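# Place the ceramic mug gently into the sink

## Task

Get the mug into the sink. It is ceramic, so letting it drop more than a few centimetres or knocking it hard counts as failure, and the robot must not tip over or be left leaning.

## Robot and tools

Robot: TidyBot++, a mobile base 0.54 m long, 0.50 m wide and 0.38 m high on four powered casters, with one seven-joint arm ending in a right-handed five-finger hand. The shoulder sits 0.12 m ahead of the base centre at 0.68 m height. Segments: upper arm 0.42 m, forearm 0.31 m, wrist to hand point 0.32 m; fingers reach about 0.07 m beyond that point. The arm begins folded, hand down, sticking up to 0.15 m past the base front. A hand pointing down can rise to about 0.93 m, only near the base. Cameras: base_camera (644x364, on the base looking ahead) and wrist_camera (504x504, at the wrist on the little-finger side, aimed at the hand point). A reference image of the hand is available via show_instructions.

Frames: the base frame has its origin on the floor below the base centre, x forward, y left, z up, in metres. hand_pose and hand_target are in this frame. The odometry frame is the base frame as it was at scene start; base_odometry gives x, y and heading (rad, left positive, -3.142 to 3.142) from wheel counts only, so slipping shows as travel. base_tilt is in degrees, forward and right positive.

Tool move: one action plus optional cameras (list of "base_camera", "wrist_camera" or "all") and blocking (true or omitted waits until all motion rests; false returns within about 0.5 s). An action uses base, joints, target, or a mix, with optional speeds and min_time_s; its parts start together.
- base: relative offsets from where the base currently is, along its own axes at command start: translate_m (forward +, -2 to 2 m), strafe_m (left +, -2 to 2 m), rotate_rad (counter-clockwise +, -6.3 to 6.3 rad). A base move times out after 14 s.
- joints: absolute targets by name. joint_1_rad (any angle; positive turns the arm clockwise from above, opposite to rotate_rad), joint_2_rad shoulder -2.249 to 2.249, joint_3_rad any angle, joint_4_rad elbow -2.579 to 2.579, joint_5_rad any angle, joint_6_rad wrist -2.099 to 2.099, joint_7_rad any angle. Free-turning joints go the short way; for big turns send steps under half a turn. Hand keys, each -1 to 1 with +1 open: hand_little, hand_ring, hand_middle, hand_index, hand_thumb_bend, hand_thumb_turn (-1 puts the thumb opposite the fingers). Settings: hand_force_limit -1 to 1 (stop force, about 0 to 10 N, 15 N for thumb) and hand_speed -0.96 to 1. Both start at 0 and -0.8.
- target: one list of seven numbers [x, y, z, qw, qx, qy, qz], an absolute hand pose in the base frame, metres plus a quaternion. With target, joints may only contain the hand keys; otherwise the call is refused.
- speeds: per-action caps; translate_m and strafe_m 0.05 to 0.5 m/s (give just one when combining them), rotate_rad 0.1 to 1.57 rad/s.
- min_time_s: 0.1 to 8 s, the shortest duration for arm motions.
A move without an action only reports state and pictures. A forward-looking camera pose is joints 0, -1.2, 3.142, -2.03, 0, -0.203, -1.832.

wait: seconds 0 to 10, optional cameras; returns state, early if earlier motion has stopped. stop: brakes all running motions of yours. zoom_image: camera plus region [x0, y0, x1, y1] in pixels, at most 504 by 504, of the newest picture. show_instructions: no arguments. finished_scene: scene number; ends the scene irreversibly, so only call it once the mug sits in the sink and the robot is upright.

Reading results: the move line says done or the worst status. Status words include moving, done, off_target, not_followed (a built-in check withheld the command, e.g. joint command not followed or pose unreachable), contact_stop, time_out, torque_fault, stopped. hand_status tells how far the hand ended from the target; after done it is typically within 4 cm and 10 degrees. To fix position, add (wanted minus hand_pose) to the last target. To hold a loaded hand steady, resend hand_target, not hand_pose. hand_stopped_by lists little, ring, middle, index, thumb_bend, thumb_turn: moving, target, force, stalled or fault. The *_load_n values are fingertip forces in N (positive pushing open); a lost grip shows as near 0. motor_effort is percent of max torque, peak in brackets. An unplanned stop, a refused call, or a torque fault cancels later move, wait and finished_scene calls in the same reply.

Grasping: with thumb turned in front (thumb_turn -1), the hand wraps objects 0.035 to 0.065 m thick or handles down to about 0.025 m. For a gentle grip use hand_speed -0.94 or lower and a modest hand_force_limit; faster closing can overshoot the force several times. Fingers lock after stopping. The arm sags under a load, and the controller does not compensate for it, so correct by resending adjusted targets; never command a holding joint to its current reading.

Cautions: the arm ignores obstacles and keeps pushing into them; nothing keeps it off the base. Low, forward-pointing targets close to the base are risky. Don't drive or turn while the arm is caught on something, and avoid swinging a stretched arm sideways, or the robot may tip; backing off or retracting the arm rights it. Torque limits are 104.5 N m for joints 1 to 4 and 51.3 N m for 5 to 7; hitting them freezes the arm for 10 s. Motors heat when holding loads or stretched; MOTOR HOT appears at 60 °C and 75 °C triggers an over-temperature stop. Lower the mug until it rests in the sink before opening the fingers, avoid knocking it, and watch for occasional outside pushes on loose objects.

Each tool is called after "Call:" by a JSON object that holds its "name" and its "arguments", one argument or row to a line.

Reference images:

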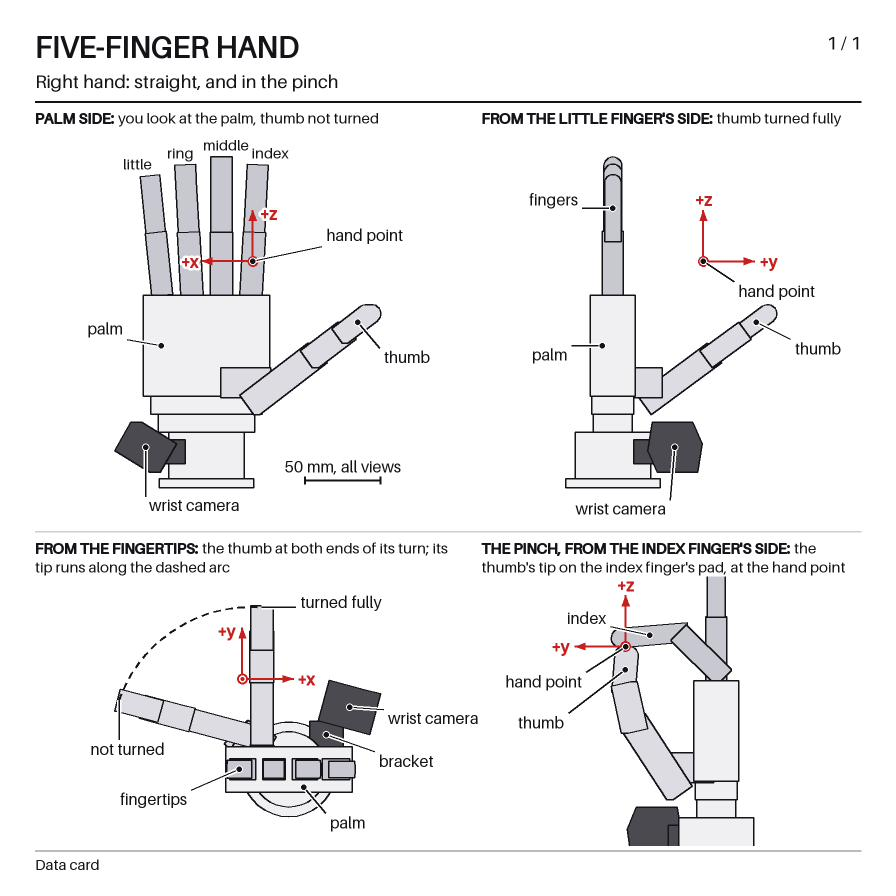

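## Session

Call:
{"name": "move", "arguments": {
  "joints": {"joint_1_rad": 0, "joint_2_rad": -1.2, "joint_3_rad": 3.142, "joint_4_rad": -2.03, "joint_5_rad": 0, "joint_6_rad": -0.6, "joint_7_rad": -1.832},
  "cameras": ["all"]
}}

Scene clock: 3.47 s.
Motor temperatures (°C): [31 34 29 37 40 44 38]
move: done
base_odometry: x=+0.000 y=+0.000 heading=+0.000
base_tilt: forward=+0.5 right=+0.3
base_status: not commanded
joint_positions: joint_1_rad=+0.016 joint_2_rad=-1.187 joint_3_rad=+3.127 joint_4_rad=-2.058 joint_5_rad=+0.000 joint_6_rad=-0.651 joint_7_rad=+4.384 hand_little=+1.000 hand_ring=+1.000 hand_middle=+1.000 hand_index=+1.000 hand_thumb_turn=+1.000 hand_thumb_bend=+1.000 hand_force_limit=+0.000 hand_speed=-0.800
joint_status: all done
hand_stopped_by: target,target,target,target,target,target
little_load_n: 0.0
ring_load_n: 0.0
middle_load_n: 0.0
index_load_n: 0.0
thumb_bend_load_n: 0.0
thumb_turn_load_n: 0.0
motor_effort: joint_1_rad=-1(2) joint_2_rad=+15(17) joint_3_rad=+1(2) joint_4_rad=+13(16) joint_5_rad=+0(2) joint_6_rad=+8(9) joint_7_rad=+1(2)
hand_pose: x=+0.2930 y=-0.0430 z=+1.0094 quat_wxyz=(+0.110, -0.681, +0.111, -0.716) (m; base frame)
hand_target: x=+0.2841 y=-0.0490 z=+1.0467 quat_wxyz=(+0.098, -0.650, +0.086, -0.749) (m; base frame)
hand_status: not commanded
pictures: base_camera, wrist_camera
camera_calibration:
wrist_camera: T_world_to_cam=[[-0.0699349, -0.994395, -0.0792954, 0.0471569], [-0.491112, 0.103511, -0.864924, 1.01347], [0.868284, -0.0215455, -0.495599, 0.357867], [0, 0, 0, 1]] pos_world=[0.190294, -0.0503017, 1.05767]

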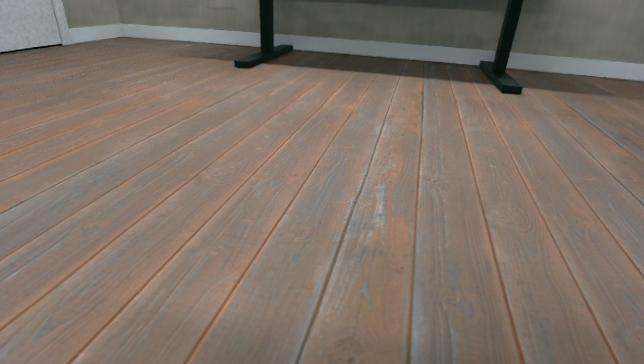

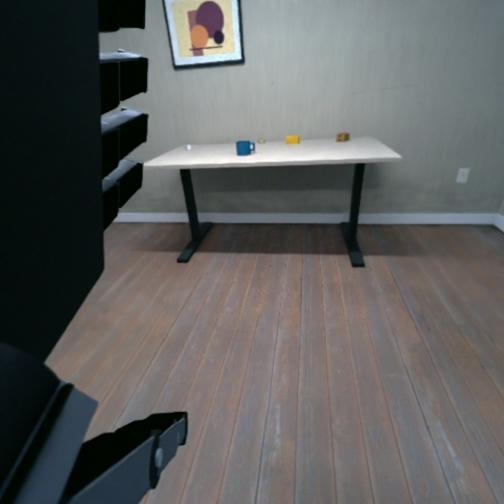

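Call:
{"name": "zoom_image", "arguments": {
  "camera": "wrist_camera",
  "region": [130, 110, 420, 280]
}}

Call:
{"name": "move", "arguments": {
  "base": {"rotate_rad": 1.25},
  "cameras": ["wrist_camera"]
}}

Call:
{"name": "move", "arguments": {
  "base": {"rotate_rad": 1.25},
  "cameras": ["wrist_camera"]
}}

Scaled by 1.738 from the camera's 504x504 image, which has a finer 720x720 frame.

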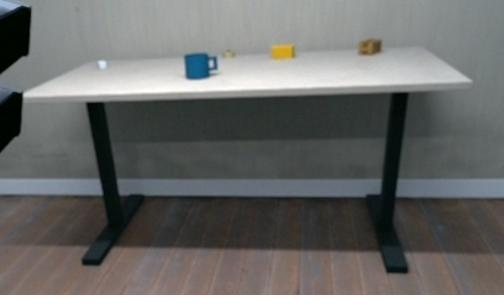

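Scene clock: 9.93 s.
move: done
base_odometry: x=+0.000 y=+0.000 heading=+1.250
base_tilt: forward=+0.5 right=+0.3
base_status: done
joint_positions: joint_1_rad=+0.010 joint_2_rad=-1.187 joint_3_rad=+3.129 joint_4_rad=-2.058 joint_5_rad=+0.000 joint_6_rad=-0.651 joint_7_rad=+4.387 hand_little=+1.000 hand_ring=+1.000 hand_middle=+1.000 hand_index=+1.000 hand_thumb_turn=+1.000 hand_thumb_bend=+1.000 hand_force_limit=+0.000 hand_speed=-0.800
joint_status: not commanded
hand_stopped_by: target,target,target,target,target,target
little_load_n: 0.0
ring_load_n: 0.0
middle_load_n: 0.0
index_load_n: 0.0
thumb_bend_load_n: 0.0
thumb_turn_load_n: 0.0
motor_effort: joint_1_rad=-1(1) joint_2_rad=+15(16) joint_3_rad=+1(2) joint_4_rad=+13(14) joint_5_rad=-1(1) joint_6_rad=+8(8) joint_7_rad=+1(1)
hand_pose: x=+0.2932 y=-0.0429 z=+1.0095 quat_wxyz=(+0.111, -0.681, +0.110, -0.715) (m; base frame)
hand_target: x=+0.2841 y=-0.0490 z=+1.0467 quat_wxyz=(+0.098, -0.650, +0.086, -0.749) (m; base frame)
hand_status: not commanded
pictures: wrist_camera
camera_calibration:
wrist_camera: T_world_to_cam=[[-0.0655066, -0.99477, -0.0783679, 0.0450398], [-0.491493, 0.100515, -0.865062, 1.01377], [0.868414, -0.01815, -0.495507, 0.357765], [0, 0, 0, 1]] pos_world=[0.190522, -0.050601, 1.05778]

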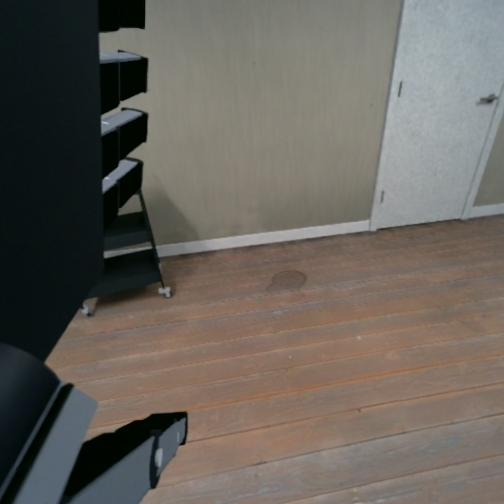

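Scene clock: 12.00 s.
move: done
base_odometry: x=+0.000 y=+0.000 heading=+2.500
base_tilt: forward=+0.5 right=+0.2
base_status: done
joint_positions: joint_1_rad=+0.008 joint_2_rad=-1.187 joint_3_rad=+3.129 joint_4_rad=-2.058 joint_5_rad=+0.000 joint_6_rad=-0.651 joint_7_rad=+4.387 hand_little=+1.000 hand_ring=+1.000 hand_middle=+1.000 hand_index=+1.000 hand_thumb_turn=+1.000 hand_thumb_bend=+1.000 hand_force_limit=+0.000 hand_speed=-0.800
joint_status: not commanded
hand_stopped_by: target,target,target,target,target,target
little_load_n: 0.0
ring_load_n: 0.0
middle_load_n: 0.0
index_load_n: 0.0
thumb_bend_load_n: 0.0
thumb_turn_load_n: 0.0
motor_effort: joint_1_rad=+0(1) joint_2_rad=+15(16) joint_3_rad=+2(2) joint_4_rad=+14(14) joint_5_rad=+0(1) joint_6_rad=+8(8) joint_7_rad=+1(1)
hand_pose: x=+0.2933 y=-0.0427 z=+1.0095 quat_wxyz=(+0.112, -0.681, +0.109, -0.715) (m; base frame)
hand_target: x=+0.2841 y=-0.0490 z=+1.0467 quat_wxyz=(+0.098, -0.650, +0.086, -0.749) (m; base frame)
hand_status: not commanded
pictures: wrist_camera
camera_calibration:
wrist_camera: T_world_to_cam=[[-0.0636891, -0.99487, -0.0785908, 0.0449352], [-0.491685, 0.0998107, -0.865034, 1.01379], [0.868441, -0.0164513, -0.49552, 0.357762], [0, 0, 0, 1]] pos_world=[0.190634, -0.0505971, 1.05778]

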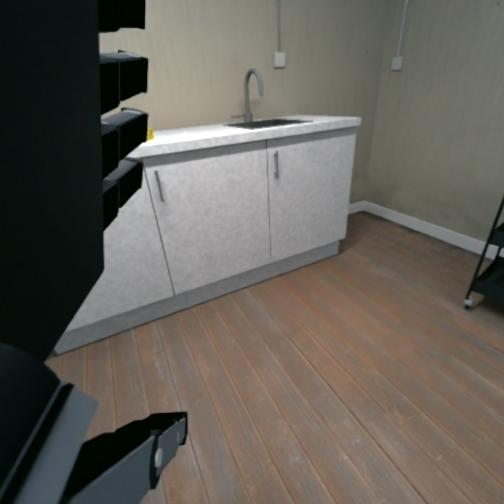

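Call:
{"name": "move", "arguments": {
  "base": {"rotate_rad": -2.72}
}}

Call:
{"name": "move", "arguments": {
  "base": {"translate_m": 0.85, "strafe_m": 0.30},
  "cameras": ["all"]
}}

Scene clock: 52.47 s.
move: done
base_odometry: x=+0.000 y=+0.000 heading=-0.220
base_tilt: forward=+0.5 right=+0.3
base_status: done
joint_positions: joint_1_rad=+0.007 joint_2_rad=-1.187 joint_3_rad=+3.130 joint_4_rad=-2.058 joint_5_rad=+0.000 joint_6_rad=-0.651 joint_7_rad=+4.387 hand_little=+1.000 hand_ring=+1.000 hand_middle=+1.000 hand_index=+1.000 hand_thumb_turn=+1.000 hand_thumb_bend=+1.000 hand_force_limit=+0.000 hand_speed=-0.800
joint_status: not commanded
hand_stopped_by: target,target,target,target,target,target
little_load_n: 0.0
ring_load_n: 0.0
middle_load_n: 0.0
index_load_n: 0.0
thumb_bend_load_n: 0.0
thumb_turn_load_n: 0.0
motor_effort: joint_1_rad=-1(1) joint_2_rad=+15(16) joint_3_rad=+1(2) joint_4_rad=+13(14) joint_5_rad=+0(1) joint_6_rad=+8(8) joint_7_rad=+1(1)
hand_pose: x=+0.2934 y=-0.0427 z=+1.0095 quat_wxyz=(+0.113, -0.681, +0.109, -0.715) (m; base frame)
hand_target: x=+0.2841 y=-0.0490 z=+1.0467 quat_wxyz=(+0.098, -0.650, +0.086, -0.749) (m; base frame)
hand_status: not commanded
pictures: none

Scene clock: 55.63 s.
move: done
base_odometry: x=+0.895 y=+0.107 heading=-0.220
base_tilt: forward=+0.5 right=+0.2
base_status: done
joint_positions: joint_1_rad=+0.007 joint_2_rad=-1.188 joint_3_rad=+3.130 joint_4_rad=-2.058 joint_5_rad=+0.000 joint_6_rad=-0.650 joint_7_rad=+4.387 hand_little=+1.000 hand_ring=+1.000 hand_middle=+1.000 hand_index=+1.000 hand_thumb_turn=+1.000 hand_thumb_bend=+1.000 hand_force_limit=+0.000 hand_speed=-0.800
joint_status: not commanded
hand_stopped_by: target,target,target,target,target,target
little_load_n: 0.0
ring_load_n: 0.0
middle_load_n: 0.0
index_load_n: 0.0
thumb_bend_load_n: 0.0
thumb_turn_load_n: 0.0
motor_effort: joint_1_rad=+0(1) joint_2_rad=+16(17) joint_3_rad=+1(2) joint_4_rad=+13(14) joint_5_rad=+0(1) joint_6_rad=+8(8) joint_7_rad=+1(1)
hand_pose: x=+0.2930 y=-0.0429 z=+1.0102 quat_wxyz=(+0.113, -0.680, +0.109, -0.716) (m; base frame)
hand_target: x=+0.2841 y=-0.0490 z=+1.0467 quat_wxyz=(+0.098, -0.650, +0.086, -0.749) (m; base frame)
hand_status: not commanded
pictures: base_camera, wrist_camera
camera_calibration:
wrist_camera: T_world_to_cam=[[-0.0628664, -0.994836, -0.0796774, 0.0456451], [-0.48953, 0.100309, -0.866198, 1.01483], [0.869717, -0.0154503, -0.493308, 0.355753], [0, 0, 0, 1]] pos_world=[0.190253, -0.0508907, 1.05817]

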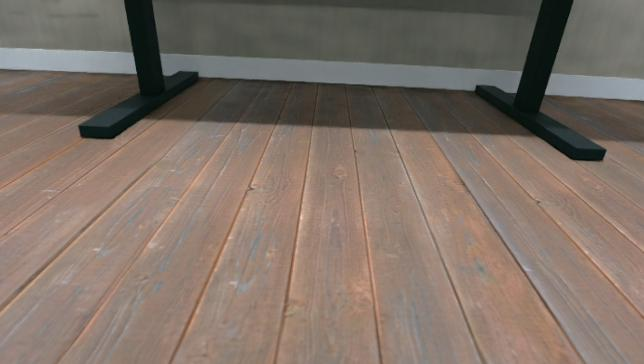

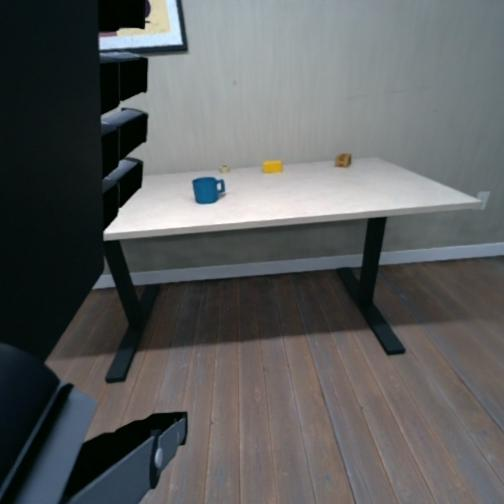

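Call:
{"name": "zoom_image", "arguments": {
  "camera": "wrist_camera",
  "region": [150, 150, 290, 250]
}}

Scaled by 3.600 from the camera's 504x504 image, which has a finer 720x720 frame.

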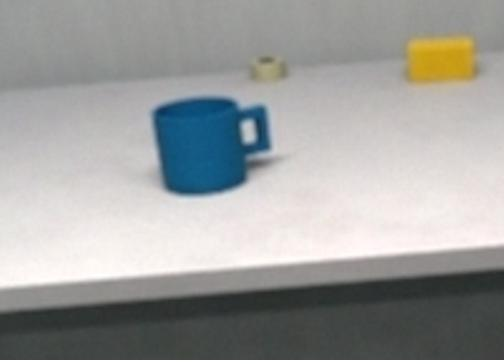

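Call:
{"name": "move", "arguments": {
  "joints": {"joint_1_rad": 0.035, "joint_2_rad": 0.13, "joint_3_rad": 3.142, "joint_4_rad": -0.90, "joint_5_rad": 0, "joint_6_rad": -1.12, "joint_7_rad": 3.142, "hand_speed": -0.4, "hand_thumb_turn": -1, "hand_index": 0.25, "hand_middle": 0.25},
  "base": {"translate_m": 0.35, "strafe_m": 0.07},
  "speeds": {"translate_m": 0.3},
  "min_time_s": 2.5,
  "cameras": ["all"]
}}

Scene clock: 110.23 s.
move: done
base_odometry: x=+1.252 y=+0.099 heading=-0.220
base_tilt: forward=+0.5 right=+0.2
base_status: done
joint_positions: joint_1_rad=+0.019 joint_2_rad=+0.116 joint_3_rad=+3.131 joint_4_rad=-0.934 joint_5_rad=+0.000 joint_6_rad=-1.067 joint_7_rad=+3.208 hand_little=+1.000 hand_ring=+1.000 hand_middle=+0.250 hand_index=+0.250 hand_thumb_turn=-1.000 hand_thumb_bend=+1.000 hand_force_limit=+0.000 hand_speed=-0.400
joint_status: all done
hand_stopped_by: target,target,target,target,target,target
little_load_n: 0.0
ring_load_n: 0.0
middle_load_n: 0.0
index_load_n: 0.0
thumb_bend_load_n: 0.0
thumb_turn_load_n: 0.0
motor_effort: joint_1_rad=+0(2) joint_2_rad=-19(22) joint_3_rad=+0(3) joint_4_rad=+14(15) joint_5_rad=+0(1) joint_6_rad=+7(9) joint_7_rad=+1(2)
hand_pose: x=+0.6835 y=+0.0229 z=+1.0354 quat_wxyz=(+0.334, -0.634, +0.599, -0.359) (m; base frame)
hand_target: x=+0.6804 y=+0.0123 z=+1.0342 quat_wxyz=(+0.330, -0.611, +0.633, -0.342) (m; base frame)
hand_status: not commanded
pictures: base_camera, wrist_camera
camera_calibration:
wrist_camera: T_world_to_cam=[[-0.552601, -0.293876, -0.779916, 1.18139], [-0.563406, 0.821293, 0.0897274, 0.265465], [0.614171, 0.488993, -0.619419, 0.323242], [0, 0, 0, 1]] pos_world=[0.603875, -0.0289053, 1.09779]

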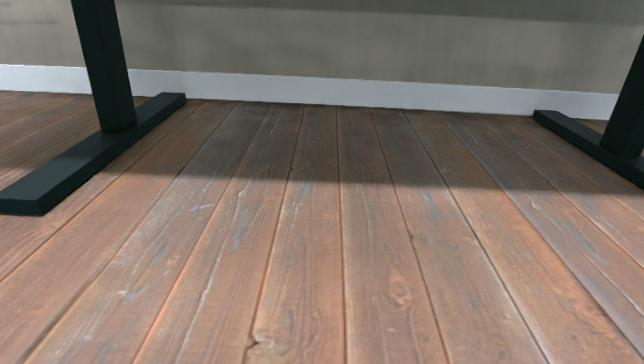

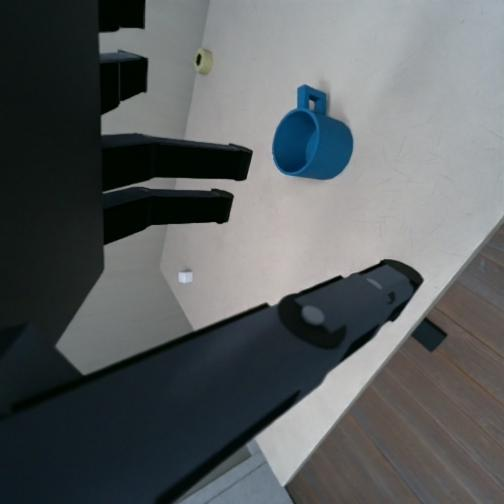

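Call:
{"name": "move", "arguments": {
  "base": {"translate_m": 0.245, "strafe_m": 0.022},
  "speeds": {"translate_m": 0.25},
  "joints": {"joint_1_rad": 0.035, "joint_2_rad": 0.11, "joint_4_rad": -1.2, "joint_6_rad": -0.83, "joint_7_rad": 3.08},
  "min_time_s": 3,
  "cameras": ["all"]
}}

Scene clock: 160.10 s.
move: done
base_odometry: x=+1.496 y=+0.068 heading=-0.220
base_tilt: forward=+0.5 right=+0.3
base_status: done
joint_positions: joint_1_rad=+0.020 joint_2_rad=+0.118 joint_3_rad=+3.131 joint_4_rad=-1.161 joint_5_rad=+0.000 joint_6_rad=-0.881 joint_7_rad=+3.145 hand_little=+1.000 hand_ring=+1.000 hand_middle=+0.250 hand_index=+0.250 hand_thumb_turn=-1.000 hand_thumb_bend=+1.000 hand_force_limit=+0.000 hand_speed=-0.400
joint_status: all done
hand_stopped_by: target,target,target,target,target,target
little_load_n: 0.0
ring_load_n: 0.0
middle_load_n: 0.0
index_load_n: 0.0
thumb_bend_load_n: 0.0
thumb_turn_load_n: 0.0
motor_effort: joint_1_rad=+0(2) joint_2_rad=-20(22) joint_3_rad=+1(1) joint_4_rad=+15(16) joint_5_rad=-1(1) joint_6_rad=+6(8) joint_7_rad=+1(2)
hand_pose: x=+0.7041 y=+0.0261 z=+0.9608 quat_wxyz=(+0.331, -0.622, +0.626, -0.335) (m; base frame)
hand_target: x=+0.7098 y=+0.0149 z=+0.9585 quat_wxyz=(+0.344, -0.589, +0.650, -0.335) (m; base frame)
hand_status: not commanded
pictures: base_camera, wrist_camera
camera_calibration:
wrist_camera: T_world_to_cam=[[-0.594518, -0.232269, -0.769805, 1.15364], [-0.529324, 0.833721, 0.157242, 0.191889], [0.605281, 0.500959, -0.618608, 0.268038], [0, 0, 0, 1]] pos_world=[0.625192, -0.0263039, 1.02371]

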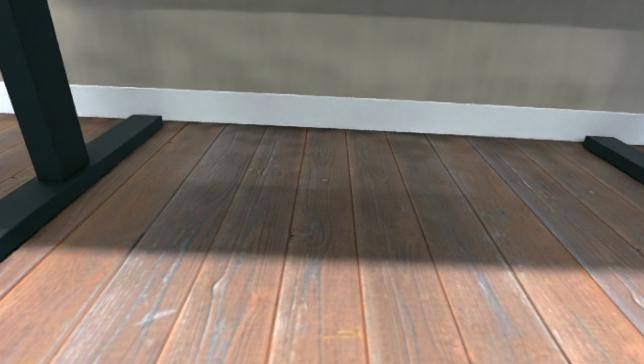

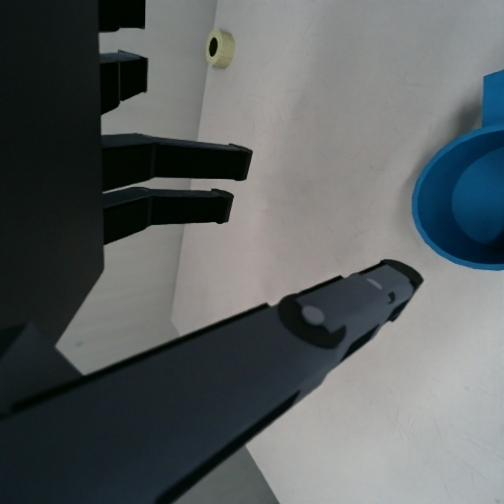

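Call:
{"name": "move", "arguments": {
  "joints": {"joint_1_rad": 0.06, "joint_2_rad": 0.075, "joint_4_rad": -1.483, "joint_6_rad": -0.565},
  "min_time_s": 2.5,
  "cameras": ["wrist_camera"]
}}

Scene clock: 188.90 s.
move: done
base_odometry: x=+1.496 y=+0.068 heading=-0.220
base_tilt: forward=+0.5 right=+0.3
base_status: not commanded
joint_positions: joint_1_rad=+0.045 joint_2_rad=+0.117 joint_3_rad=+3.131 joint_4_rad=-1.444 joint_5_rad=+0.000 joint_6_rad=-0.616 joint_7_rad=+3.145 hand_little=+1.000 hand_ring=+1.000 hand_middle=+0.250 hand_index=+0.250 hand_thumb_turn=-1.000 hand_thumb_bend=+1.000 hand_force_limit=+0.000 hand_speed=-0.400
joint_status: all done
hand_stopped_by: target,target,target,target,target,target
little_load_n: 0.0
ring_load_n: 0.0
middle_load_n: 0.0
index_load_n: 0.0
thumb_bend_load_n: 0.0
thumb_turn_load_n: 0.0
motor_effort: joint_1_rad=+0(2) joint_2_rad=-20(21) joint_3_rad=+0(1) joint_4_rad=+15(16) joint_5_rad=-1(1) joint_6_rad=+7(7) joint_7_rad=+1(1)
hand_pose: x=+0.7134 y=+0.0117 z=+0.8701 quat_wxyz=(+0.322, -0.617, +0.636, -0.334) (m; base frame)
hand_target: x=+0.7096 y=+0.0002 z=+0.8869 quat_wxyz=(+0.345, -0.579, +0.654, -0.345) (m; base frame)
hand_status: not commanded
pictures: wrist_camera
camera_calibration:
wrist_camera: T_world_to_cam=[[-0.61233, -0.217128, -0.760202, 1.09019], [-0.506197, 0.846288, 0.166017, 0.198814], [0.607303, 0.486469, -0.628117, 0.22052], [0, 0, 0, 1]] pos_world=[0.634272, -0.0388191, 0.93427]

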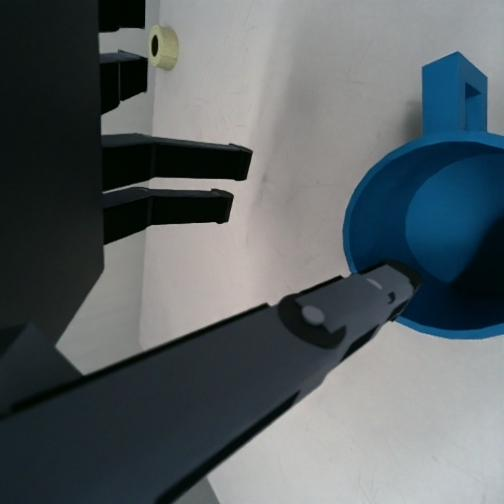

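Call:
{"name": "move", "arguments": {
  "joints": {"joint_1_rad": 0.06, "joint_2_rad": 0.062, "joint_4_rad": -1.651, "joint_6_rad": -0.40},
  "min_time_s": 2.5,
  "cameras": ["wrist_camera"]
}}

Scene clock: 219.93 s.
move: done
base_odometry: x=+1.496 y=+0.068 heading=-0.220
base_tilt: forward=+0.5 right=+0.3
base_status: not commanded
joint_positions: joint_1_rad=+0.045 joint_2_rad=+0.104 joint_3_rad=+3.131 joint_4_rad=-1.611 joint_5_rad=+0.000 joint_6_rad=-0.451 joint_7_rad=+3.145 hand_little=+1.000 hand_ring=+1.000 hand_middle=+0.250 hand_index=+0.250 hand_thumb_turn=-1.000 hand_thumb_bend=+1.000 hand_force_limit=+0.000 hand_speed=-0.400
joint_status: all done
hand_stopped_by: target,target,target,target,target,target
little_load_n: 0.0
ring_load_n: 0.0
middle_load_n: 0.0
index_load_n: 0.0
thumb_bend_load_n: 0.0
thumb_turn_load_n: 0.0
motor_effort: joint_1_rad=-1(2) joint_2_rad=-20(21) joint_3_rad=+0(1) joint_4_rad=+15(17) joint_5_rad=+0(1) joint_6_rad=+7(7) joint_7_rad=+1(1)
hand_pose: x=+0.7074 y=+0.0120 z=+0.8250 quat_wxyz=(+0.326, -0.615, +0.634, -0.337) (m; base frame)
hand_target: x=+0.7032 y=+0.0005 z=+0.8412 quat_wxyz=(+0.348, -0.577, +0.652, -0.348) (m; base frame)
hand_status: not commanded
pictures: wrist_camera
camera_calibration:
wrist_camera: T_world_to_cam=[[-0.603797, -0.217605, -0.766862, 1.05176], [-0.508036, 0.846375, 0.15984, 0.209433], [0.614271, 0.486105, -0.621589, 0.185417], [0, 0, 0, 1]] pos_world=[0.627551, -0.0385235, 0.888331]

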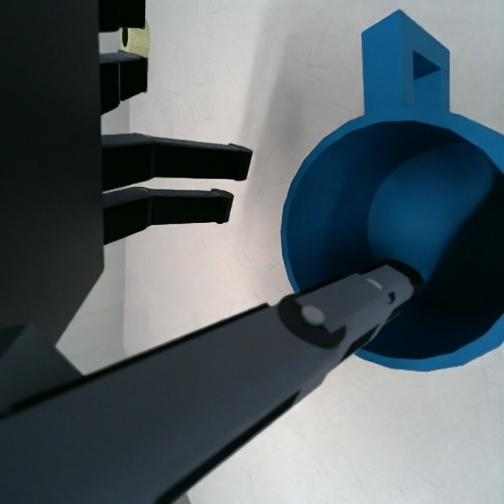

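Call:
{"name": "move", "arguments": {
  "joints": {"joint_1_rad": 0.062, "joint_2_rad": 0.09, "joint_4_rad": -1.806, "joint_6_rad": -0.22, "hand_thumb_bend": 0.7},
  "min_time_s": 3.5,
  "cameras": ["wrist_camera"]
}}

Scene clock: 243.47 s.
move: done
base_odometry: x=+1.496 y=+0.068 heading=-0.220
base_tilt: forward=+0.5 right=+0.2
base_status: not commanded
joint_positions: joint_1_rad=+0.046 joint_2_rad=+0.104 joint_3_rad=+3.131 joint_4_rad=-1.766 joint_5_rad=+0.000 joint_6_rad=-0.271 joint_7_rad=+3.145 hand_little=+1.000 hand_ring=+1.000 hand_middle=+0.250 hand_index=+0.250 hand_thumb_turn=-1.000 hand_thumb_bend=+0.700 hand_force_limit=+0.000 hand_speed=-0.400
joint_status: all done
hand_stopped_by: target,target,target,target,target,target
little_load_n: 0.0
ring_load_n: 0.0
middle_load_n: 0.0
index_load_n: 0.0
thumb_bend_load_n: 0.0
thumb_turn_load_n: 0.0
motor_effort: joint_1_rad=-1(2) joint_2_rad=-19(21) joint_3_rad=+0(1) joint_4_rad=+15(17) joint_5_rad=+0(1) joint_6_rad=+7(8) joint_7_rad=+1(1)
hand_pose: x=+0.7024 y=+0.0112 z=+0.7835 quat_wxyz=(+0.333, -0.610, +0.630, -0.346) (m; base frame)
hand_target: x=+0.7010 y=-0.0005 z=+0.7837 quat_wxyz=(+0.347, -0.577, +0.653, -0.347) (m; base frame)
hand_status: not commanded
pictures: wrist_camera
camera_calibration:
wrist_camera: T_world_to_cam=[[-0.584615, -0.217157, -0.781709, 1.01496], [-0.510457, 0.847356, 0.146361, 0.226375], [0.630602, 0.484594, -0.606226, 0.139515], [0, 0, 0, 1]] pos_world=[0.620937, -0.0390233, 0.844848]

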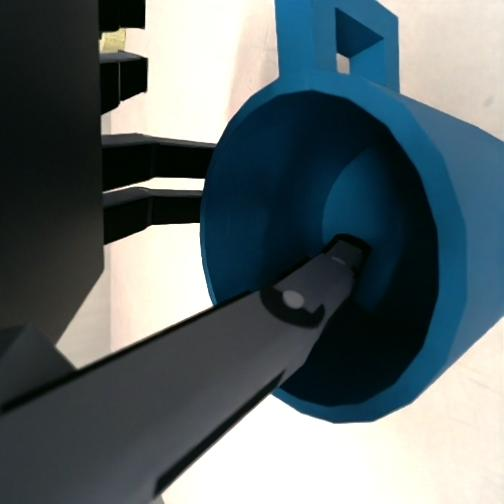

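Call:
{"name": "move", "arguments": {
  "joints": {"joint_2_rad": 0.15, "joint_4_rad": -1.82, "hand_thumb_bend": 0.45},
  "min_time_s": 2,
  "cameras": ["wrist_camera"]
}}

Scene clock: 251.77 s.
move: done
base_odometry: x=+1.496 y=+0.068 heading=-0.220
base_tilt: forward=+0.5 right=+0.3
base_status: not commanded
joint_positions: joint_1_rad=+0.046 joint_2_rad=+0.126 joint_3_rad=+3.131 joint_4_rad=-1.779 joint_5_rad=+0.000 joint_6_rad=-0.270 joint_7_rad=+3.145 hand_little=+1.000 hand_ring=+1.000 hand_middle=+0.250 hand_index=+0.250 hand_thumb_turn=-1.000 hand_thumb_bend=+0.450 hand_force_limit=+0.000 hand_speed=-0.400
joint_status: all done
hand_stopped_by: target,target,target,target,target,target
little_load_n: 0.0
ring_load_n: 0.0
middle_load_n: 0.0
index_load_n: 0.0
thumb_bend_load_n: 0.0
thumb_turn_load_n: 0.0
motor_effort: joint_1_rad=+0(1) joint_2_rad=-20(21) joint_3_rad=+1(1) joint_4_rad=+14(16) joint_5_rad=-1(1) joint_6_rad=+6(7) joint_7_rad=+1(1)
hand_pose: x=+0.7001 y=+0.0113 z=+0.7633 quat_wxyz=(+0.322, -0.616, +0.637, -0.334) (m; base frame)
hand_target: x=+0.7011 y=-0.0005 z=+0.7414 quat_wxyz=(+0.324, -0.588, +0.666, -0.324) (m; base frame)
hand_status: not commanded
pictures: wrist_camera
camera_calibration:
wrist_camera: T_world_to_cam=[[-0.611924, -0.216042, -0.760838, 1.00105], [-0.50495, 0.847118, 0.165578, 0.20964], [0.608748, 0.485507, -0.627463, 0.160232], [0, 0, 0, 1]] pos_world=[0.620886, -0.039113, 0.827467]

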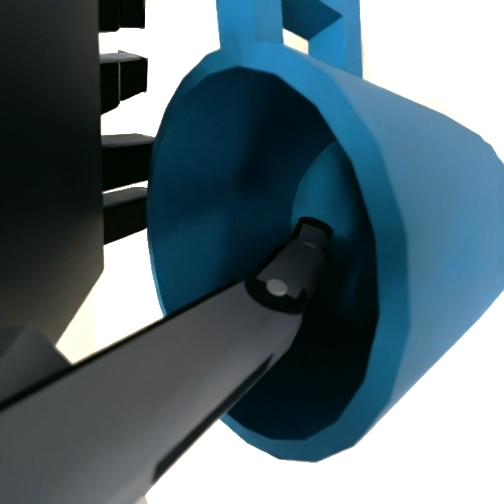

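Call:
{"name": "move", "arguments": {
  "joints": {"hand_speed": -0.93, "hand_force_limit": -0.7, "hand_index": -0.1, "hand_middle": -0.1}
}}

Call:
{"name": "move", "arguments": {
  "joints": {"hand_force_limit": -0.5, "hand_thumb_bend": -0.1},
  "cameras": ["wrist_camera"]
}}

Scene clock: 261.97 s.
move: done
base_odometry: x=+1.496 y=+0.068 heading=-0.220
base_tilt: forward=+0.5 right=+0.2
base_status: not commanded
joint_positions: joint_1_rad=+0.046 joint_2_rad=+0.128 joint_3_rad=+3.131 joint_4_rad=-1.780 joint_5_rad=+0.000 joint_6_rad=-0.269 joint_7_rad=+3.145 hand_little=+1.000 hand_ring=+1.000 hand_middle=-0.100 hand_index=-0.100 hand_thumb_turn=-1.000 hand_thumb_bend=+0.450 hand_force_limit=-0.700 hand_speed=-0.930
joint_status: all done
hand_stopped_by: target,target,target,target,target,target
little_load_n: 0.0
ring_load_n: 0.0
middle_load_n: 1.0
index_load_n: 0.0
thumb_bend_load_n: 0.0
thumb_turn_load_n: 0.0
motor_effort: joint_1_rad=+0(1) joint_2_rad=-20(20) joint_3_rad=+0(1) joint_4_rad=+15(16) joint_5_rad=-1(1) joint_6_rad=+6(7) joint_7_rad=+1(1)
hand_pose: x=+0.7004 y=+0.0112 z=+0.7622 quat_wxyz=(+0.322, -0.616, +0.637, -0.334) (m; base frame)
hand_target: x=+0.7011 y=-0.0005 z=+0.7414 quat_wxyz=(+0.324, -0.588, +0.666, -0.324) (m; base frame)
hand_status: not commanded
pictures: none

Scene clock: 265.87 s.
move: off_target
base_odometry: x=+1.496 y=+0.068 heading=-0.220
base_tilt: forward=+0.5 right=+0.2
base_status: not commanded
joint_positions: joint_1_rad=+0.048 joint_2_rad=+0.128 joint_3_rad=+3.131 joint_4_rad=-1.780 joint_5_rad=+0.000 joint_6_rad=-0.269 joint_7_rad=+3.145 hand_little=+1.000 hand_ring=+1.000 hand_middle=-0.100 hand_index=-0.100 hand_thumb_turn=-1.000 hand_thumb_bend=+0.095 hand_force_limit=-0.500 hand_speed=-0.930
joint_status: hand_thumb_bend off_target (ended at +0.095, target -0.100); the others done
hand_stopped_by: target,target,target,target,force,target
little_load_n: 0.0
ring_load_n: -0.5
middle_load_n: 2.5
index_load_n: 0.0
thumb_bend_load_n: 3.5
thumb_turn_load_n: 0.0
motor_effort: joint_1_rad=-1(1) joint_2_rad=-19(20) joint_3_rad=+0(1) joint_4_rad=+15(16) joint_5_rad=-1(1) joint_6_rad=+6(7) joint_7_rad=+1(1)
hand_pose: x=+0.7004 y=+0.0103 z=+0.7621 quat_wxyz=(+0.322, -0.615, +0.637, -0.334) (m; base frame)
hand_target: x=+0.7011 y=-0.0005 z=+0.7414 quat_wxyz=(+0.324, -0.588, +0.666, -0.324) (m; base frame)
hand_status: not commanded
pictures: wrist_camera
camera_calibration:
wrist_camera: T_world_to_cam=[[-0.613204, -0.214956, -0.760115, 1.00037], [-0.503251, 0.848012, 0.166173, 0.209235], [0.608867, 0.484427, -0.628182, 0.16021], [0, 0, 0, 1]] pos_world=[0.621184, -0.0400071, 0.826271]

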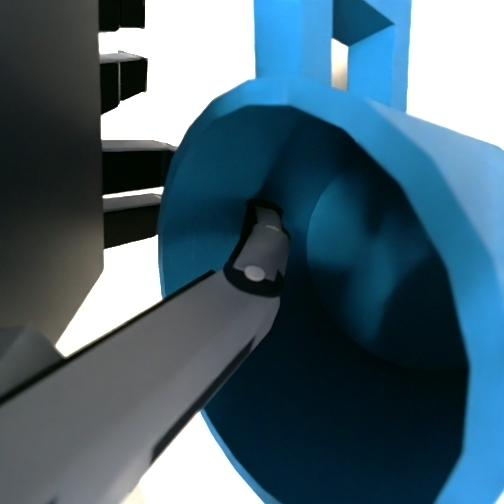

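Call:
{"name": "move", "arguments": {
  "joints": {"hand_force_limit": -0.3, "hand_index": -0.5}
}}

Call:
{"name": "move", "arguments": {
  "joints": {"hand_force_limit": 0, "hand_thumb_bend": -0.3}
}}

Call:
{"name": "move", "arguments": {
  "joints": {"hand_force_limit": 0.3, "hand_middle": -0.5, "hand_index": -0.55}
}}

Call:
{"name": "move", "arguments": {
  "joints": {"hand_force_limit": 0.6, "hand_thumb_bend": -0.5},
  "cameras": ["wrist_camera"]
}}

Scene clock: 275.07 s.
move: off_target
base_odometry: x=+1.496 y=+0.068 heading=-0.220
base_tilt: forward=+0.5 right=+0.3
base_status: not commanded
joint_positions: joint_1_rad=+0.048 joint_2_rad=+0.128 joint_3_rad=+3.131 joint_4_rad=-1.780 joint_5_rad=+0.000 joint_6_rad=-0.268 joint_7_rad=+3.145 hand_little=+1.000 hand_ring=+1.000 hand_middle=-0.100 hand_index=-0.151 hand_thumb_turn=-1.000 hand_thumb_bend=+0.095 hand_force_limit=-0.300 hand_speed=-0.930
joint_status: hand_index off_target (ended at -0.151, target -0.500); the others done
hand_stopped_by: target,target,target,force,force,target
little_load_n: 0.0
ring_load_n: 0.0
middle_load_n: 2.0
index_load_n: 3.5
thumb_bend_load_n: 4.0
thumb_turn_load_n: 0.0
motor_effort: joint_1_rad=+0(1) joint_2_rad=-19(20) joint_3_rad=+0(1) joint_4_rad=+15(16) joint_5_rad=+0(1) joint_6_rad=+6(7) joint_7_rad=+1(1)
hand_pose: x=+0.7005 y=+0.0103 z=+0.7620 quat_wxyz=(+0.322, -0.615, +0.637, -0.334) (m; base frame)
hand_target: x=+0.7011 y=-0.0005 z=+0.7414 quat_wxyz=(+0.324, -0.588, +0.666, -0.324) (m; base frame)
hand_status: not commanded
pictures: none

Scene clock: 276.10 s.
move: off_target
base_odometry: x=+1.496 y=+0.068 heading=-0.220
base_tilt: forward=+0.5 right=+0.3
base_status: not commanded
joint_positions: joint_1_rad=+0.048 joint_2_rad=+0.128 joint_3_rad=+3.131 joint_4_rad=-1.780 joint_5_rad=+0.000 joint_6_rad=-0.268 joint_7_rad=+3.145 hand_little=+1.000 hand_ring=+1.000 hand_middle=-0.100 hand_index=-0.151 hand_thumb_turn=-1.000 hand_thumb_bend=+0.081 hand_force_limit=+0.000 hand_speed=-0.930
joint_status: hand_thumb_bend off_target (ended at +0.081, target -0.300); the others done
hand_stopped_by: target,target,target,force,force,target
little_load_n: 0.0
ring_load_n: 0.0
middle_load_n: 2.5
index_load_n: 3.5
thumb_bend_load_n: 7.5
thumb_turn_load_n: 0.5
motor_effort: joint_1_rad=-1(1) joint_2_rad=-19(20) joint_3_rad=+0(1) joint_4_rad=+15(16) joint_5_rad=-1(1) joint_6_rad=+6(7) joint_7_rad=+1(1)
hand_pose: x=+0.7004 y=+0.0103 z=+0.7619 quat_wxyz=(+0.322, -0.615, +0.637, -0.334) (m; base frame)
hand_target: x=+0.7011 y=-0.0005 z=+0.7414 quat_wxyz=(+0.324, -0.588, +0.666, -0.324) (m; base frame)
hand_status: not commanded
pictures: none

Scene clock: 277.87 s.
move: off_target
base_odometry: x=+1.496 y=+0.068 heading=-0.220
base_tilt: forward=+0.5 right=+0.3
base_status: not commanded
joint_positions: joint_1_rad=+0.048 joint_2_rad=+0.129 joint_3_rad=+3.131 joint_4_rad=-1.781 joint_5_rad=+0.000 joint_6_rad=-0.268 joint_7_rad=+3.145 hand_little=+1.000 hand_ring=+1.000 hand_middle=-0.110 hand_index=-0.162 hand_thumb_turn=-1.000 hand_thumb_bend=+0.081 hand_force_limit=+0.300 hand_speed=-0.930
joint_status: hand_middle off_target (ended at -0.110, target -0.500); hand_index off_target (ended at -0.162, target -0.550); the others done
hand_stopped_by: target,target,force,force,force,target
little_load_n: 0.0
ring_load_n: 0.0
middle_load_n: 6.5
index_load_n: 6.5
thumb_bend_load_n: 7.5
thumb_turn_load_n: 0.0
motor_effort: joint_1_rad=-1(1) joint_2_rad=-20(20) joint_3_rad=+0(1) joint_4_rad=+15(16) joint_5_rad=-1(1) joint_6_rad=+6(7) joint_7_rad=+1(1)
hand_pose: x=+0.7006 y=+0.0102 z=+0.7617 quat_wxyz=(+0.322, -0.615, +0.637, -0.334) (m; base frame)
hand_target: x=+0.7011 y=-0.0005 z=+0.7414 quat_wxyz=(+0.324, -0.588, +0.666, -0.324) (m; base frame)
hand_status: not commanded
pictures: none

Scene clock: 278.90 s.
move: off_target
base_odometry: x=+1.496 y=+0.068 heading=-0.220
base_tilt: forward=+0.5 right=+0.2
base_status: not commanded
joint_positions: joint_1_rad=+0.048 joint_2_rad=+0.130 joint_3_rad=+3.131 joint_4_rad=-1.781 joint_5_rad=+0.000 joint_6_rad=-0.268 joint_7_rad=+3.144 hand_little=+1.000 hand_ring=+1.000 hand_middle=-0.110 hand_index=-0.162 hand_thumb_turn=-1.000 hand_thumb_bend=+0.059 hand_force_limit=+0.600 hand_speed=-0.930
joint_status: hand_thumb_bend off_target (ended at +0.059, target -0.500); the others done
hand_stopped_by: target,target,force,force,force,target
little_load_n: 0.0
ring_load_n: 0.0
middle_load_n: 4.5
index_load_n: 6.0
thumb_bend_load_n: 11.0
thumb_turn_load_n: 0.0
motor_effort: joint_1_rad=-1(1) joint_2_rad=-20(20) joint_3_rad=+1(1) joint_4_rad=+15(15) joint_5_rad=-1(1) joint_6_rad=+6(7) joint_7_rad=+1(1)
hand_pose: x=+0.7006 y=+0.0102 z=+0.7613 quat_wxyz=(+0.322, -0.615, +0.637, -0.334) (m; base frame)
hand_target: x=+0.7011 y=-0.0005 z=+0.7414 quat_wxyz=(+0.324, -0.588, +0.666, -0.324) (m; base frame)
hand_status: not commanded
pictures: wrist_camera
camera_calibration:
wrist_camera: T_world_to_cam=[[-0.613858, -0.21465, -0.759673, 1.00002], [-0.50298, 0.848047, 0.166815, 0.208749], [0.608432, 0.484501, -0.628545, 0.160226], [0, 0, 0, 1]] pos_world=[0.621379, -0.0400047, 0.825574]

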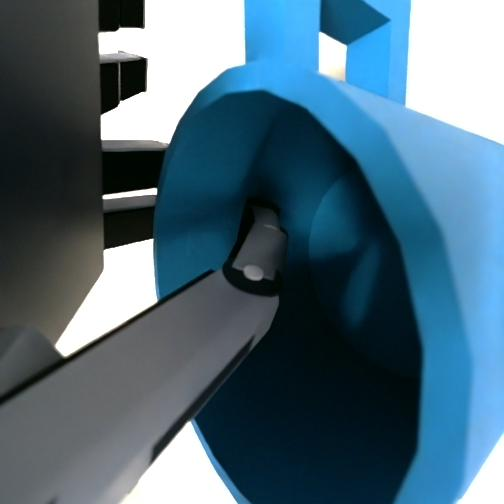

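Call:
{"name": "move", "arguments": {
  "joints": {"joint_2_rad": 0.07, "joint_4_rad": -1.64, "joint_6_rad": -0.45},
  "min_time_s": 3,
  "cameras": ["wrist_camera"]
}}

Scene clock: 292.40 s.
move: done
base_odometry: x=+1.496 y=+0.068 heading=-0.220
base_tilt: forward=+0.5 right=+0.3
base_status: not commanded
joint_positions: joint_1_rad=+0.048 joint_2_rad=+0.129 joint_3_rad=+3.131 joint_4_rad=-1.691 joint_5_rad=+0.000 joint_6_rad=-0.407 joint_7_rad=+3.144 hand_little=+1.000 hand_ring=+1.000 hand_middle=-0.110 hand_index=-0.162 hand_thumb_turn=-1.000 hand_thumb_bend=+0.060 hand_force_limit=+0.600 hand_speed=-0.930
joint_status: all done
hand_stopped_by: target,target,force,force,force,target
little_load_n: 0.0
ring_load_n: 0.0
middle_load_n: 5.5
index_load_n: 6.0
thumb_bend_load_n: 12.0
thumb_turn_load_n: -0.5
motor_effort: joint_1_rad=-1(1) joint_2_rad=-23(24) joint_3_rad=+0(1) joint_4_rad=+17(19) joint_5_rad=-1(1) joint_6_rad=+8(9) joint_7_rad=+1(1)
hand_pose: x=+0.6968 y=+0.0103 z=+0.7772 quat_wxyz=(+0.306, -0.623, +0.646, -0.318) (m; base frame)
hand_target: x=+0.6963 y=-0.0002 z=+0.8306 quat_wxyz=(+0.333, -0.584, +0.661, -0.333) (m; base frame)
hand_status: not commanded
pictures: wrist_camera
camera_calibration:
wrist_camera: T_world_to_cam=[[-0.650849, -0.213342, -0.728615, 1.0114], [-0.494081, 0.847692, 0.193139, 0.177461], [0.576437, 0.485699, -0.657128, 0.21687], [0, 0, 0, 1]] pos_world=[0.620934, -0.0399923, 0.845155]

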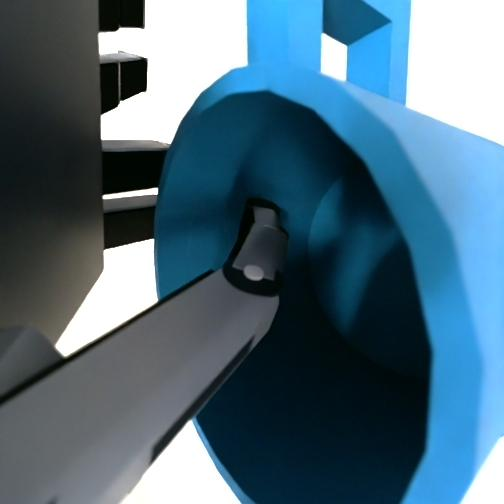

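Call:
{"name": "move", "arguments": {
  "joints": {"joint_2_rad": 0.04, "joint_4_rad": -1.32, "joint_6_rad": -0.765},
  "min_time_s": 4,
  "cameras": ["wrist_camera"]
}}

Scene clock: 304.20 s.
move: done
base_odometry: x=+1.496 y=+0.068 heading=-0.220
base_tilt: forward=+0.5 right=+0.3
base_status: not commanded
joint_positions: joint_1_rad=+0.048 joint_2_rad=+0.100 joint_3_rad=+3.131 joint_4_rad=-1.371 joint_5_rad=+0.000 joint_6_rad=-0.722 joint_7_rad=+3.144 hand_little=+1.000 hand_ring=+1.000 hand_middle=-0.110 hand_index=-0.162 hand_thumb_turn=-1.000 hand_thumb_bend=+0.060 hand_force_limit=+0.600 hand_speed=-0.930
joint_status: all done
hand_stopped_by: target,target,force,force,force,target
little_load_n: 0.0
ring_load_n: 0.0
middle_load_n: 5.5
index_load_n: 6.0
thumb_bend_load_n: 11.5
thumb_turn_load_n: 0.0
motor_effort: joint_1_rad=-1(1) joint_2_rad=-22(24) joint_3_rad=+0(1) joint_4_rad=+18(19) joint_5_rad=+0(1) joint_6_rad=+8(9) joint_7_rad=+1(1)
hand_pose: x=+0.7009 y=+0.0101 z=+0.8947 quat_wxyz=(+0.316, -0.618, +0.640, -0.329) (m; base frame)
hand_target: x=+0.6876 y=+0.0004 z=+0.9491 quat_wxyz=(+0.344, -0.578, +0.655, -0.344) (m; base frame)
hand_status: not commanded
pictures: wrist_camera
camera_calibration:
wrist_camera: T_world_to_cam=[[-0.62624, -0.214469, -0.749551, 1.10112], [-0.500211, 0.847976, 0.175288, 0.177287], [0.598008, 0.484706, -0.638316, 0.259999], [0, 0, 0, 1]] pos_world=[0.622764, -0.0402029, 0.960231]

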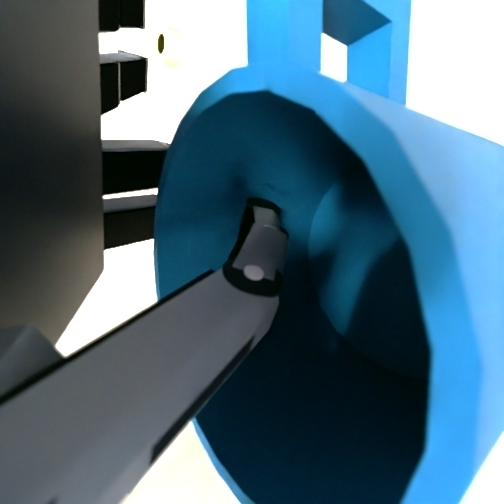

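Call:
{"name": "move", "arguments": {
  "base": {"translate_m": -1.2},
  "speeds": {"translate_m": 0.35},
  "joints": {"joint_2_rad": 0.047, "joint_4_rad": -0.768, "joint_6_rad": -1.365},
  "min_time_s": 4
}}

Call:
{"name": "move", "arguments": {
  "base": {"rotate_rad": 3.14},
  "speeds": {"rotate_rad": 0.8},
  "cameras": ["all"]
}}

Scene clock: 321.17 s.
move: done
base_odometry: x=+0.325 y=+0.329 heading=-0.220
base_tilt: forward=+0.5 right=+0.3
base_status: done
joint_positions: joint_1_rad=+0.050 joint_2_rad=+0.081 joint_3_rad=+3.132 joint_4_rad=-0.811 joint_5_rad=+0.000 joint_6_rad=-1.323 joint_7_rad=+3.144 hand_little=+1.000 hand_ring=+1.000 hand_middle=-0.110 hand_index=-0.162 hand_thumb_turn=-1.000 hand_thumb_bend=+0.060 hand_force_limit=+0.600 hand_speed=-0.930
joint_status: all done
hand_stopped_by: target,target,force,force,force,target
little_load_n: 0.0
ring_load_n: 0.0
middle_load_n: 5.0
index_load_n: 6.5
thumb_bend_load_n: 11.5
thumb_turn_load_n: 0.0
motor_effort: joint_1_rad=+0(2) joint_2_rad=-18(26) joint_3_rad=+0(1) joint_4_rad=+15(19) joint_5_rad=-1(1) joint_6_rad=+8(9) joint_7_rad=+1(1)
hand_pose: x=+0.6198 y=+0.0112 z=+1.0572 quat_wxyz=(+0.309, -0.620, +0.645, -0.323) (m; base frame)
hand_target: x=+0.5997 y=+0.0059 z=+1.0857 quat_wxyz=(+0.327, -0.587, +0.665, -0.327) (m; base frame)
hand_status: not commanded
pictures: none

Scene clock: 326.00 s.
move: done
base_odometry: x=+0.325 y=+0.329 heading=+2.920
base_tilt: forward=+0.5 right=+0.3
base_status: done
joint_positions: joint_1_rad=+0.058 joint_2_rad=+0.081 joint_3_rad=+3.139 joint_4_rad=-0.811 joint_5_rad=+0.000 joint_6_rad=-1.323 joint_7_rad=+3.144 hand_little=+1.000 hand_ring=+1.000 hand_middle=-0.110 hand_index=-0.161 hand_thumb_turn=-1.000 hand_thumb_bend=+0.060 hand_force_limit=+0.600 hand_speed=-0.930
joint_status: not commanded
hand_stopped_by: target,target,force,force,force,target
little_load_n: 0.0
ring_load_n: 0.0
middle_load_n: 5.5
index_load_n: 6.0
thumb_bend_load_n: 11.5
thumb_turn_load_n: 0.0
motor_effort: joint_1_rad=+0(2) joint_2_rad=-18(20) joint_3_rad=+0(3) joint_4_rad=+15(16) joint_5_rad=+0(2) joint_6_rad=+8(8) joint_7_rad=+1(1)
hand_pose: x=+0.6198 y=+0.0046 z=+1.0570 quat_wxyz=(+0.307, -0.616, +0.649, -0.325) (m; base frame)
hand_target: x=+0.5997 y=+0.0059 z=+1.0857 quat_wxyz=(+0.327, -0.587, +0.665, -0.327) (m; base frame)
hand_status: not commanded
pictures: base_camera, wrist_camera
camera_calibration:
wrist_camera: T_world_to_cam=[[-0.645592, -0.202907, -0.736233, 1.16864], [-0.481386, 0.856534, 0.186059, 0.0898288], [0.592856, 0.47453, -0.650648, 0.430998], [0, 0, 0, 1]] pos_world=[0.542187, -0.0443383, 1.12411]

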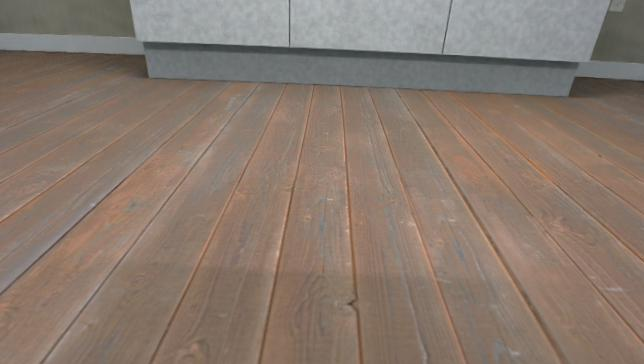

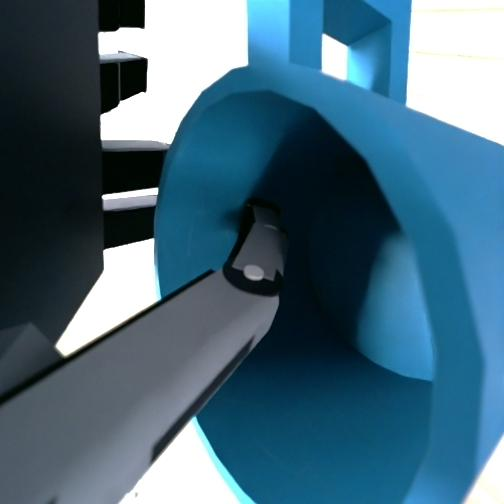

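Call:
{"name": "move", "arguments": {
  "base": {"translate_m": 0.75, "strafe_m": -0.53},
  "speeds": {"translate_m": 0.35},
  "cameras": ["all"]
}}

Scene clock: 372.93 s.
move: done
base_odometry: x=-0.290 y=+1.011 heading=+2.920
base_tilt: forward=+0.5 right=+0.2
base_status: done
joint_positions: joint_1_rad=+0.058 joint_2_rad=+0.076 joint_3_rad=+3.139 joint_4_rad=-0.811 joint_5_rad=+0.000 joint_6_rad=-1.327 joint_7_rad=+3.144 hand_little=+1.000 hand_ring=+1.000 hand_middle=-0.110 hand_index=-0.161 hand_thumb_turn=-1.000 hand_thumb_bend=+0.060 hand_force_limit=+0.600 hand_speed=-0.930
joint_status: not commanded
hand_stopped_by: target,target,force,force,force,target
little_load_n: 0.0
ring_load_n: 0.0
middle_load_n: 5.5
index_load_n: 6.5
thumb_bend_load_n: 12.0
thumb_turn_load_n: 0.0
motor_effort: joint_1_rad=+0(2) joint_2_rad=-18(22) joint_3_rad=+1(2) joint_4_rad=+14(16) joint_5_rad=-1(1) joint_6_rad=+8(9) joint_7_rad=+1(1)
hand_pose: x=+0.6171 y=+0.0043 z=+1.0591 quat_wxyz=(+0.307, -0.615, +0.649, -0.326) (m; base frame)
hand_target: x=+0.5997 y=+0.0059 z=+1.0857 quat_wxyz=(+0.327, -0.587, +0.665, -0.327) (m; base frame)
hand_status: not commanded
pictures: base_camera, wrist_camera
camera_calibration:
wrist_camera: T_world_to_cam=[[-0.644039, -0.202334, -0.737749, 1.16903], [-0.480958, 0.857043, 0.184815, 0.089452], [0.594889, 0.473855, -0.649284, 0.431367], [0, 0, 0, 1]] pos_world=[0.539308, -0.0445355, 1.126]

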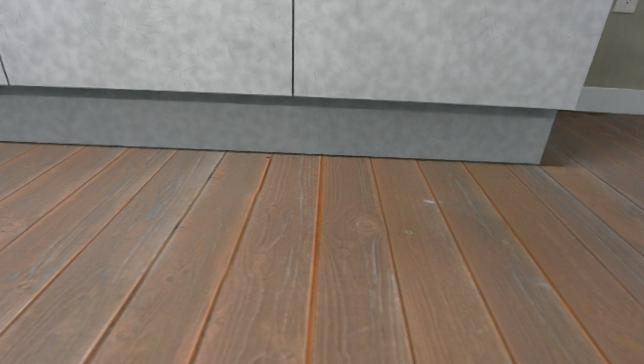

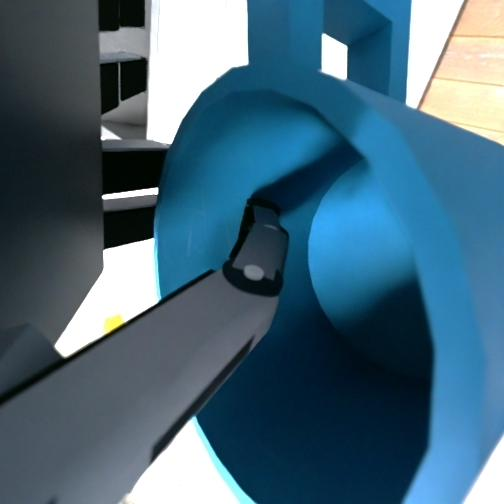

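Call:
{"name": "zoom_image", "arguments": {
  "camera": "wrist_camera",
  "region": [60, 0, 260, 200]
}}

Scaled by 2.520 from the camera's 504x504 image, which has a finer 720x720 frame.

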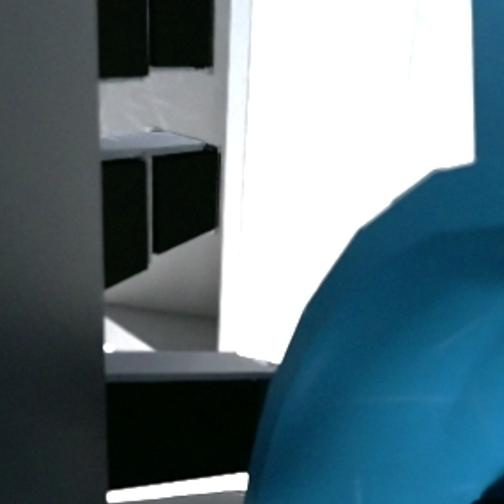

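Call:
{"name": "move", "arguments": {
  "base": {"translate_m": 0.36},
  "speeds": {"translate_m": 0.25},
  "cameras": ["all"]
}}

Call:
{"name": "zoom_image", "arguments": {
  "camera": "wrist_camera",
  "region": [60, 0, 260, 200]
}}

Scene clock: 448.33 s.
move: done
base_odometry: x=-0.642 y=+1.091 heading=+2.920
base_tilt: forward=+0.5 right=+0.2
base_status: done
joint_positions: joint_1_rad=+0.058 joint_2_rad=+0.074 joint_3_rad=+3.139 joint_4_rad=-0.810 joint_5_rad=+0.000 joint_6_rad=-1.328 joint_7_rad=+3.144 hand_little=+1.000 hand_ring=+1.000 hand_middle=-0.110 hand_index=-0.161 hand_thumb_turn=-1.000 hand_thumb_bend=+0.060 hand_force_limit=+0.600 hand_speed=-0.930
joint_status: not commanded
hand_stopped_by: target,target,force,force,force,target
little_load_n: 0.0
ring_load_n: 0.0
middle_load_n: 5.5
index_load_n: 6.5
thumb_bend_load_n: 11.5
thumb_turn_load_n: -0.5
motor_effort: joint_1_rad=+0(1) joint_2_rad=-18(22) joint_3_rad=+0(1) joint_4_rad=+15(16) joint_5_rad=-1(1) joint_6_rad=+8(9) joint_7_rad=+1(1)
hand_pose: x=+0.6162 y=+0.0043 z=+1.0598 quat_wxyz=(+0.308, -0.615, +0.649, -0.326) (m; base frame)
hand_target: x=+0.5997 y=+0.0059 z=+1.0857 quat_wxyz=(+0.327, -0.587, +0.665, -0.327) (m; base frame)
hand_status: not commanded
pictures: base_camera, wrist_camera
camera_calibration:
wrist_camera: T_world_to_cam=[[-0.643363, -0.202413, -0.738318, 1.16917], [-0.48111, 0.857076, 0.184263, 0.089551], [0.595498, 0.473761, -0.648794, 0.431527], [0, 0, 0, 1]] pos_world=[0.538314, -0.0445363, 1.12669]

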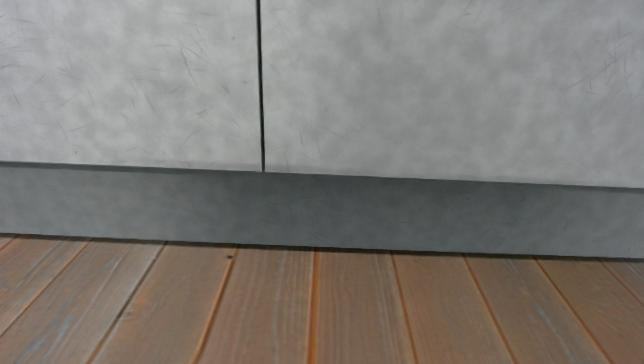

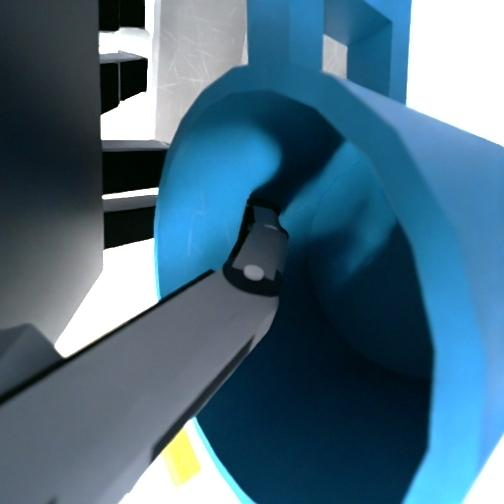

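Scaled by 2.520 from the camera's 504x504 image, which has a finer 720x720 frame.

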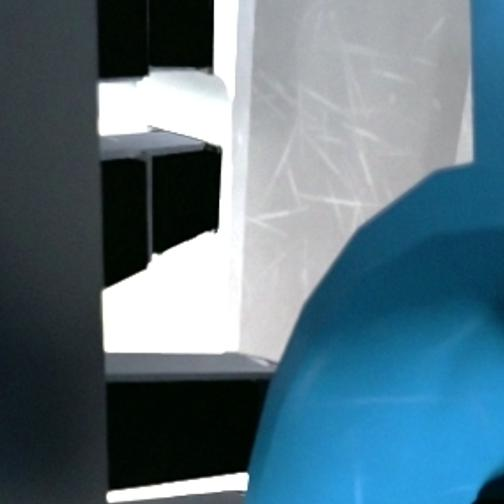

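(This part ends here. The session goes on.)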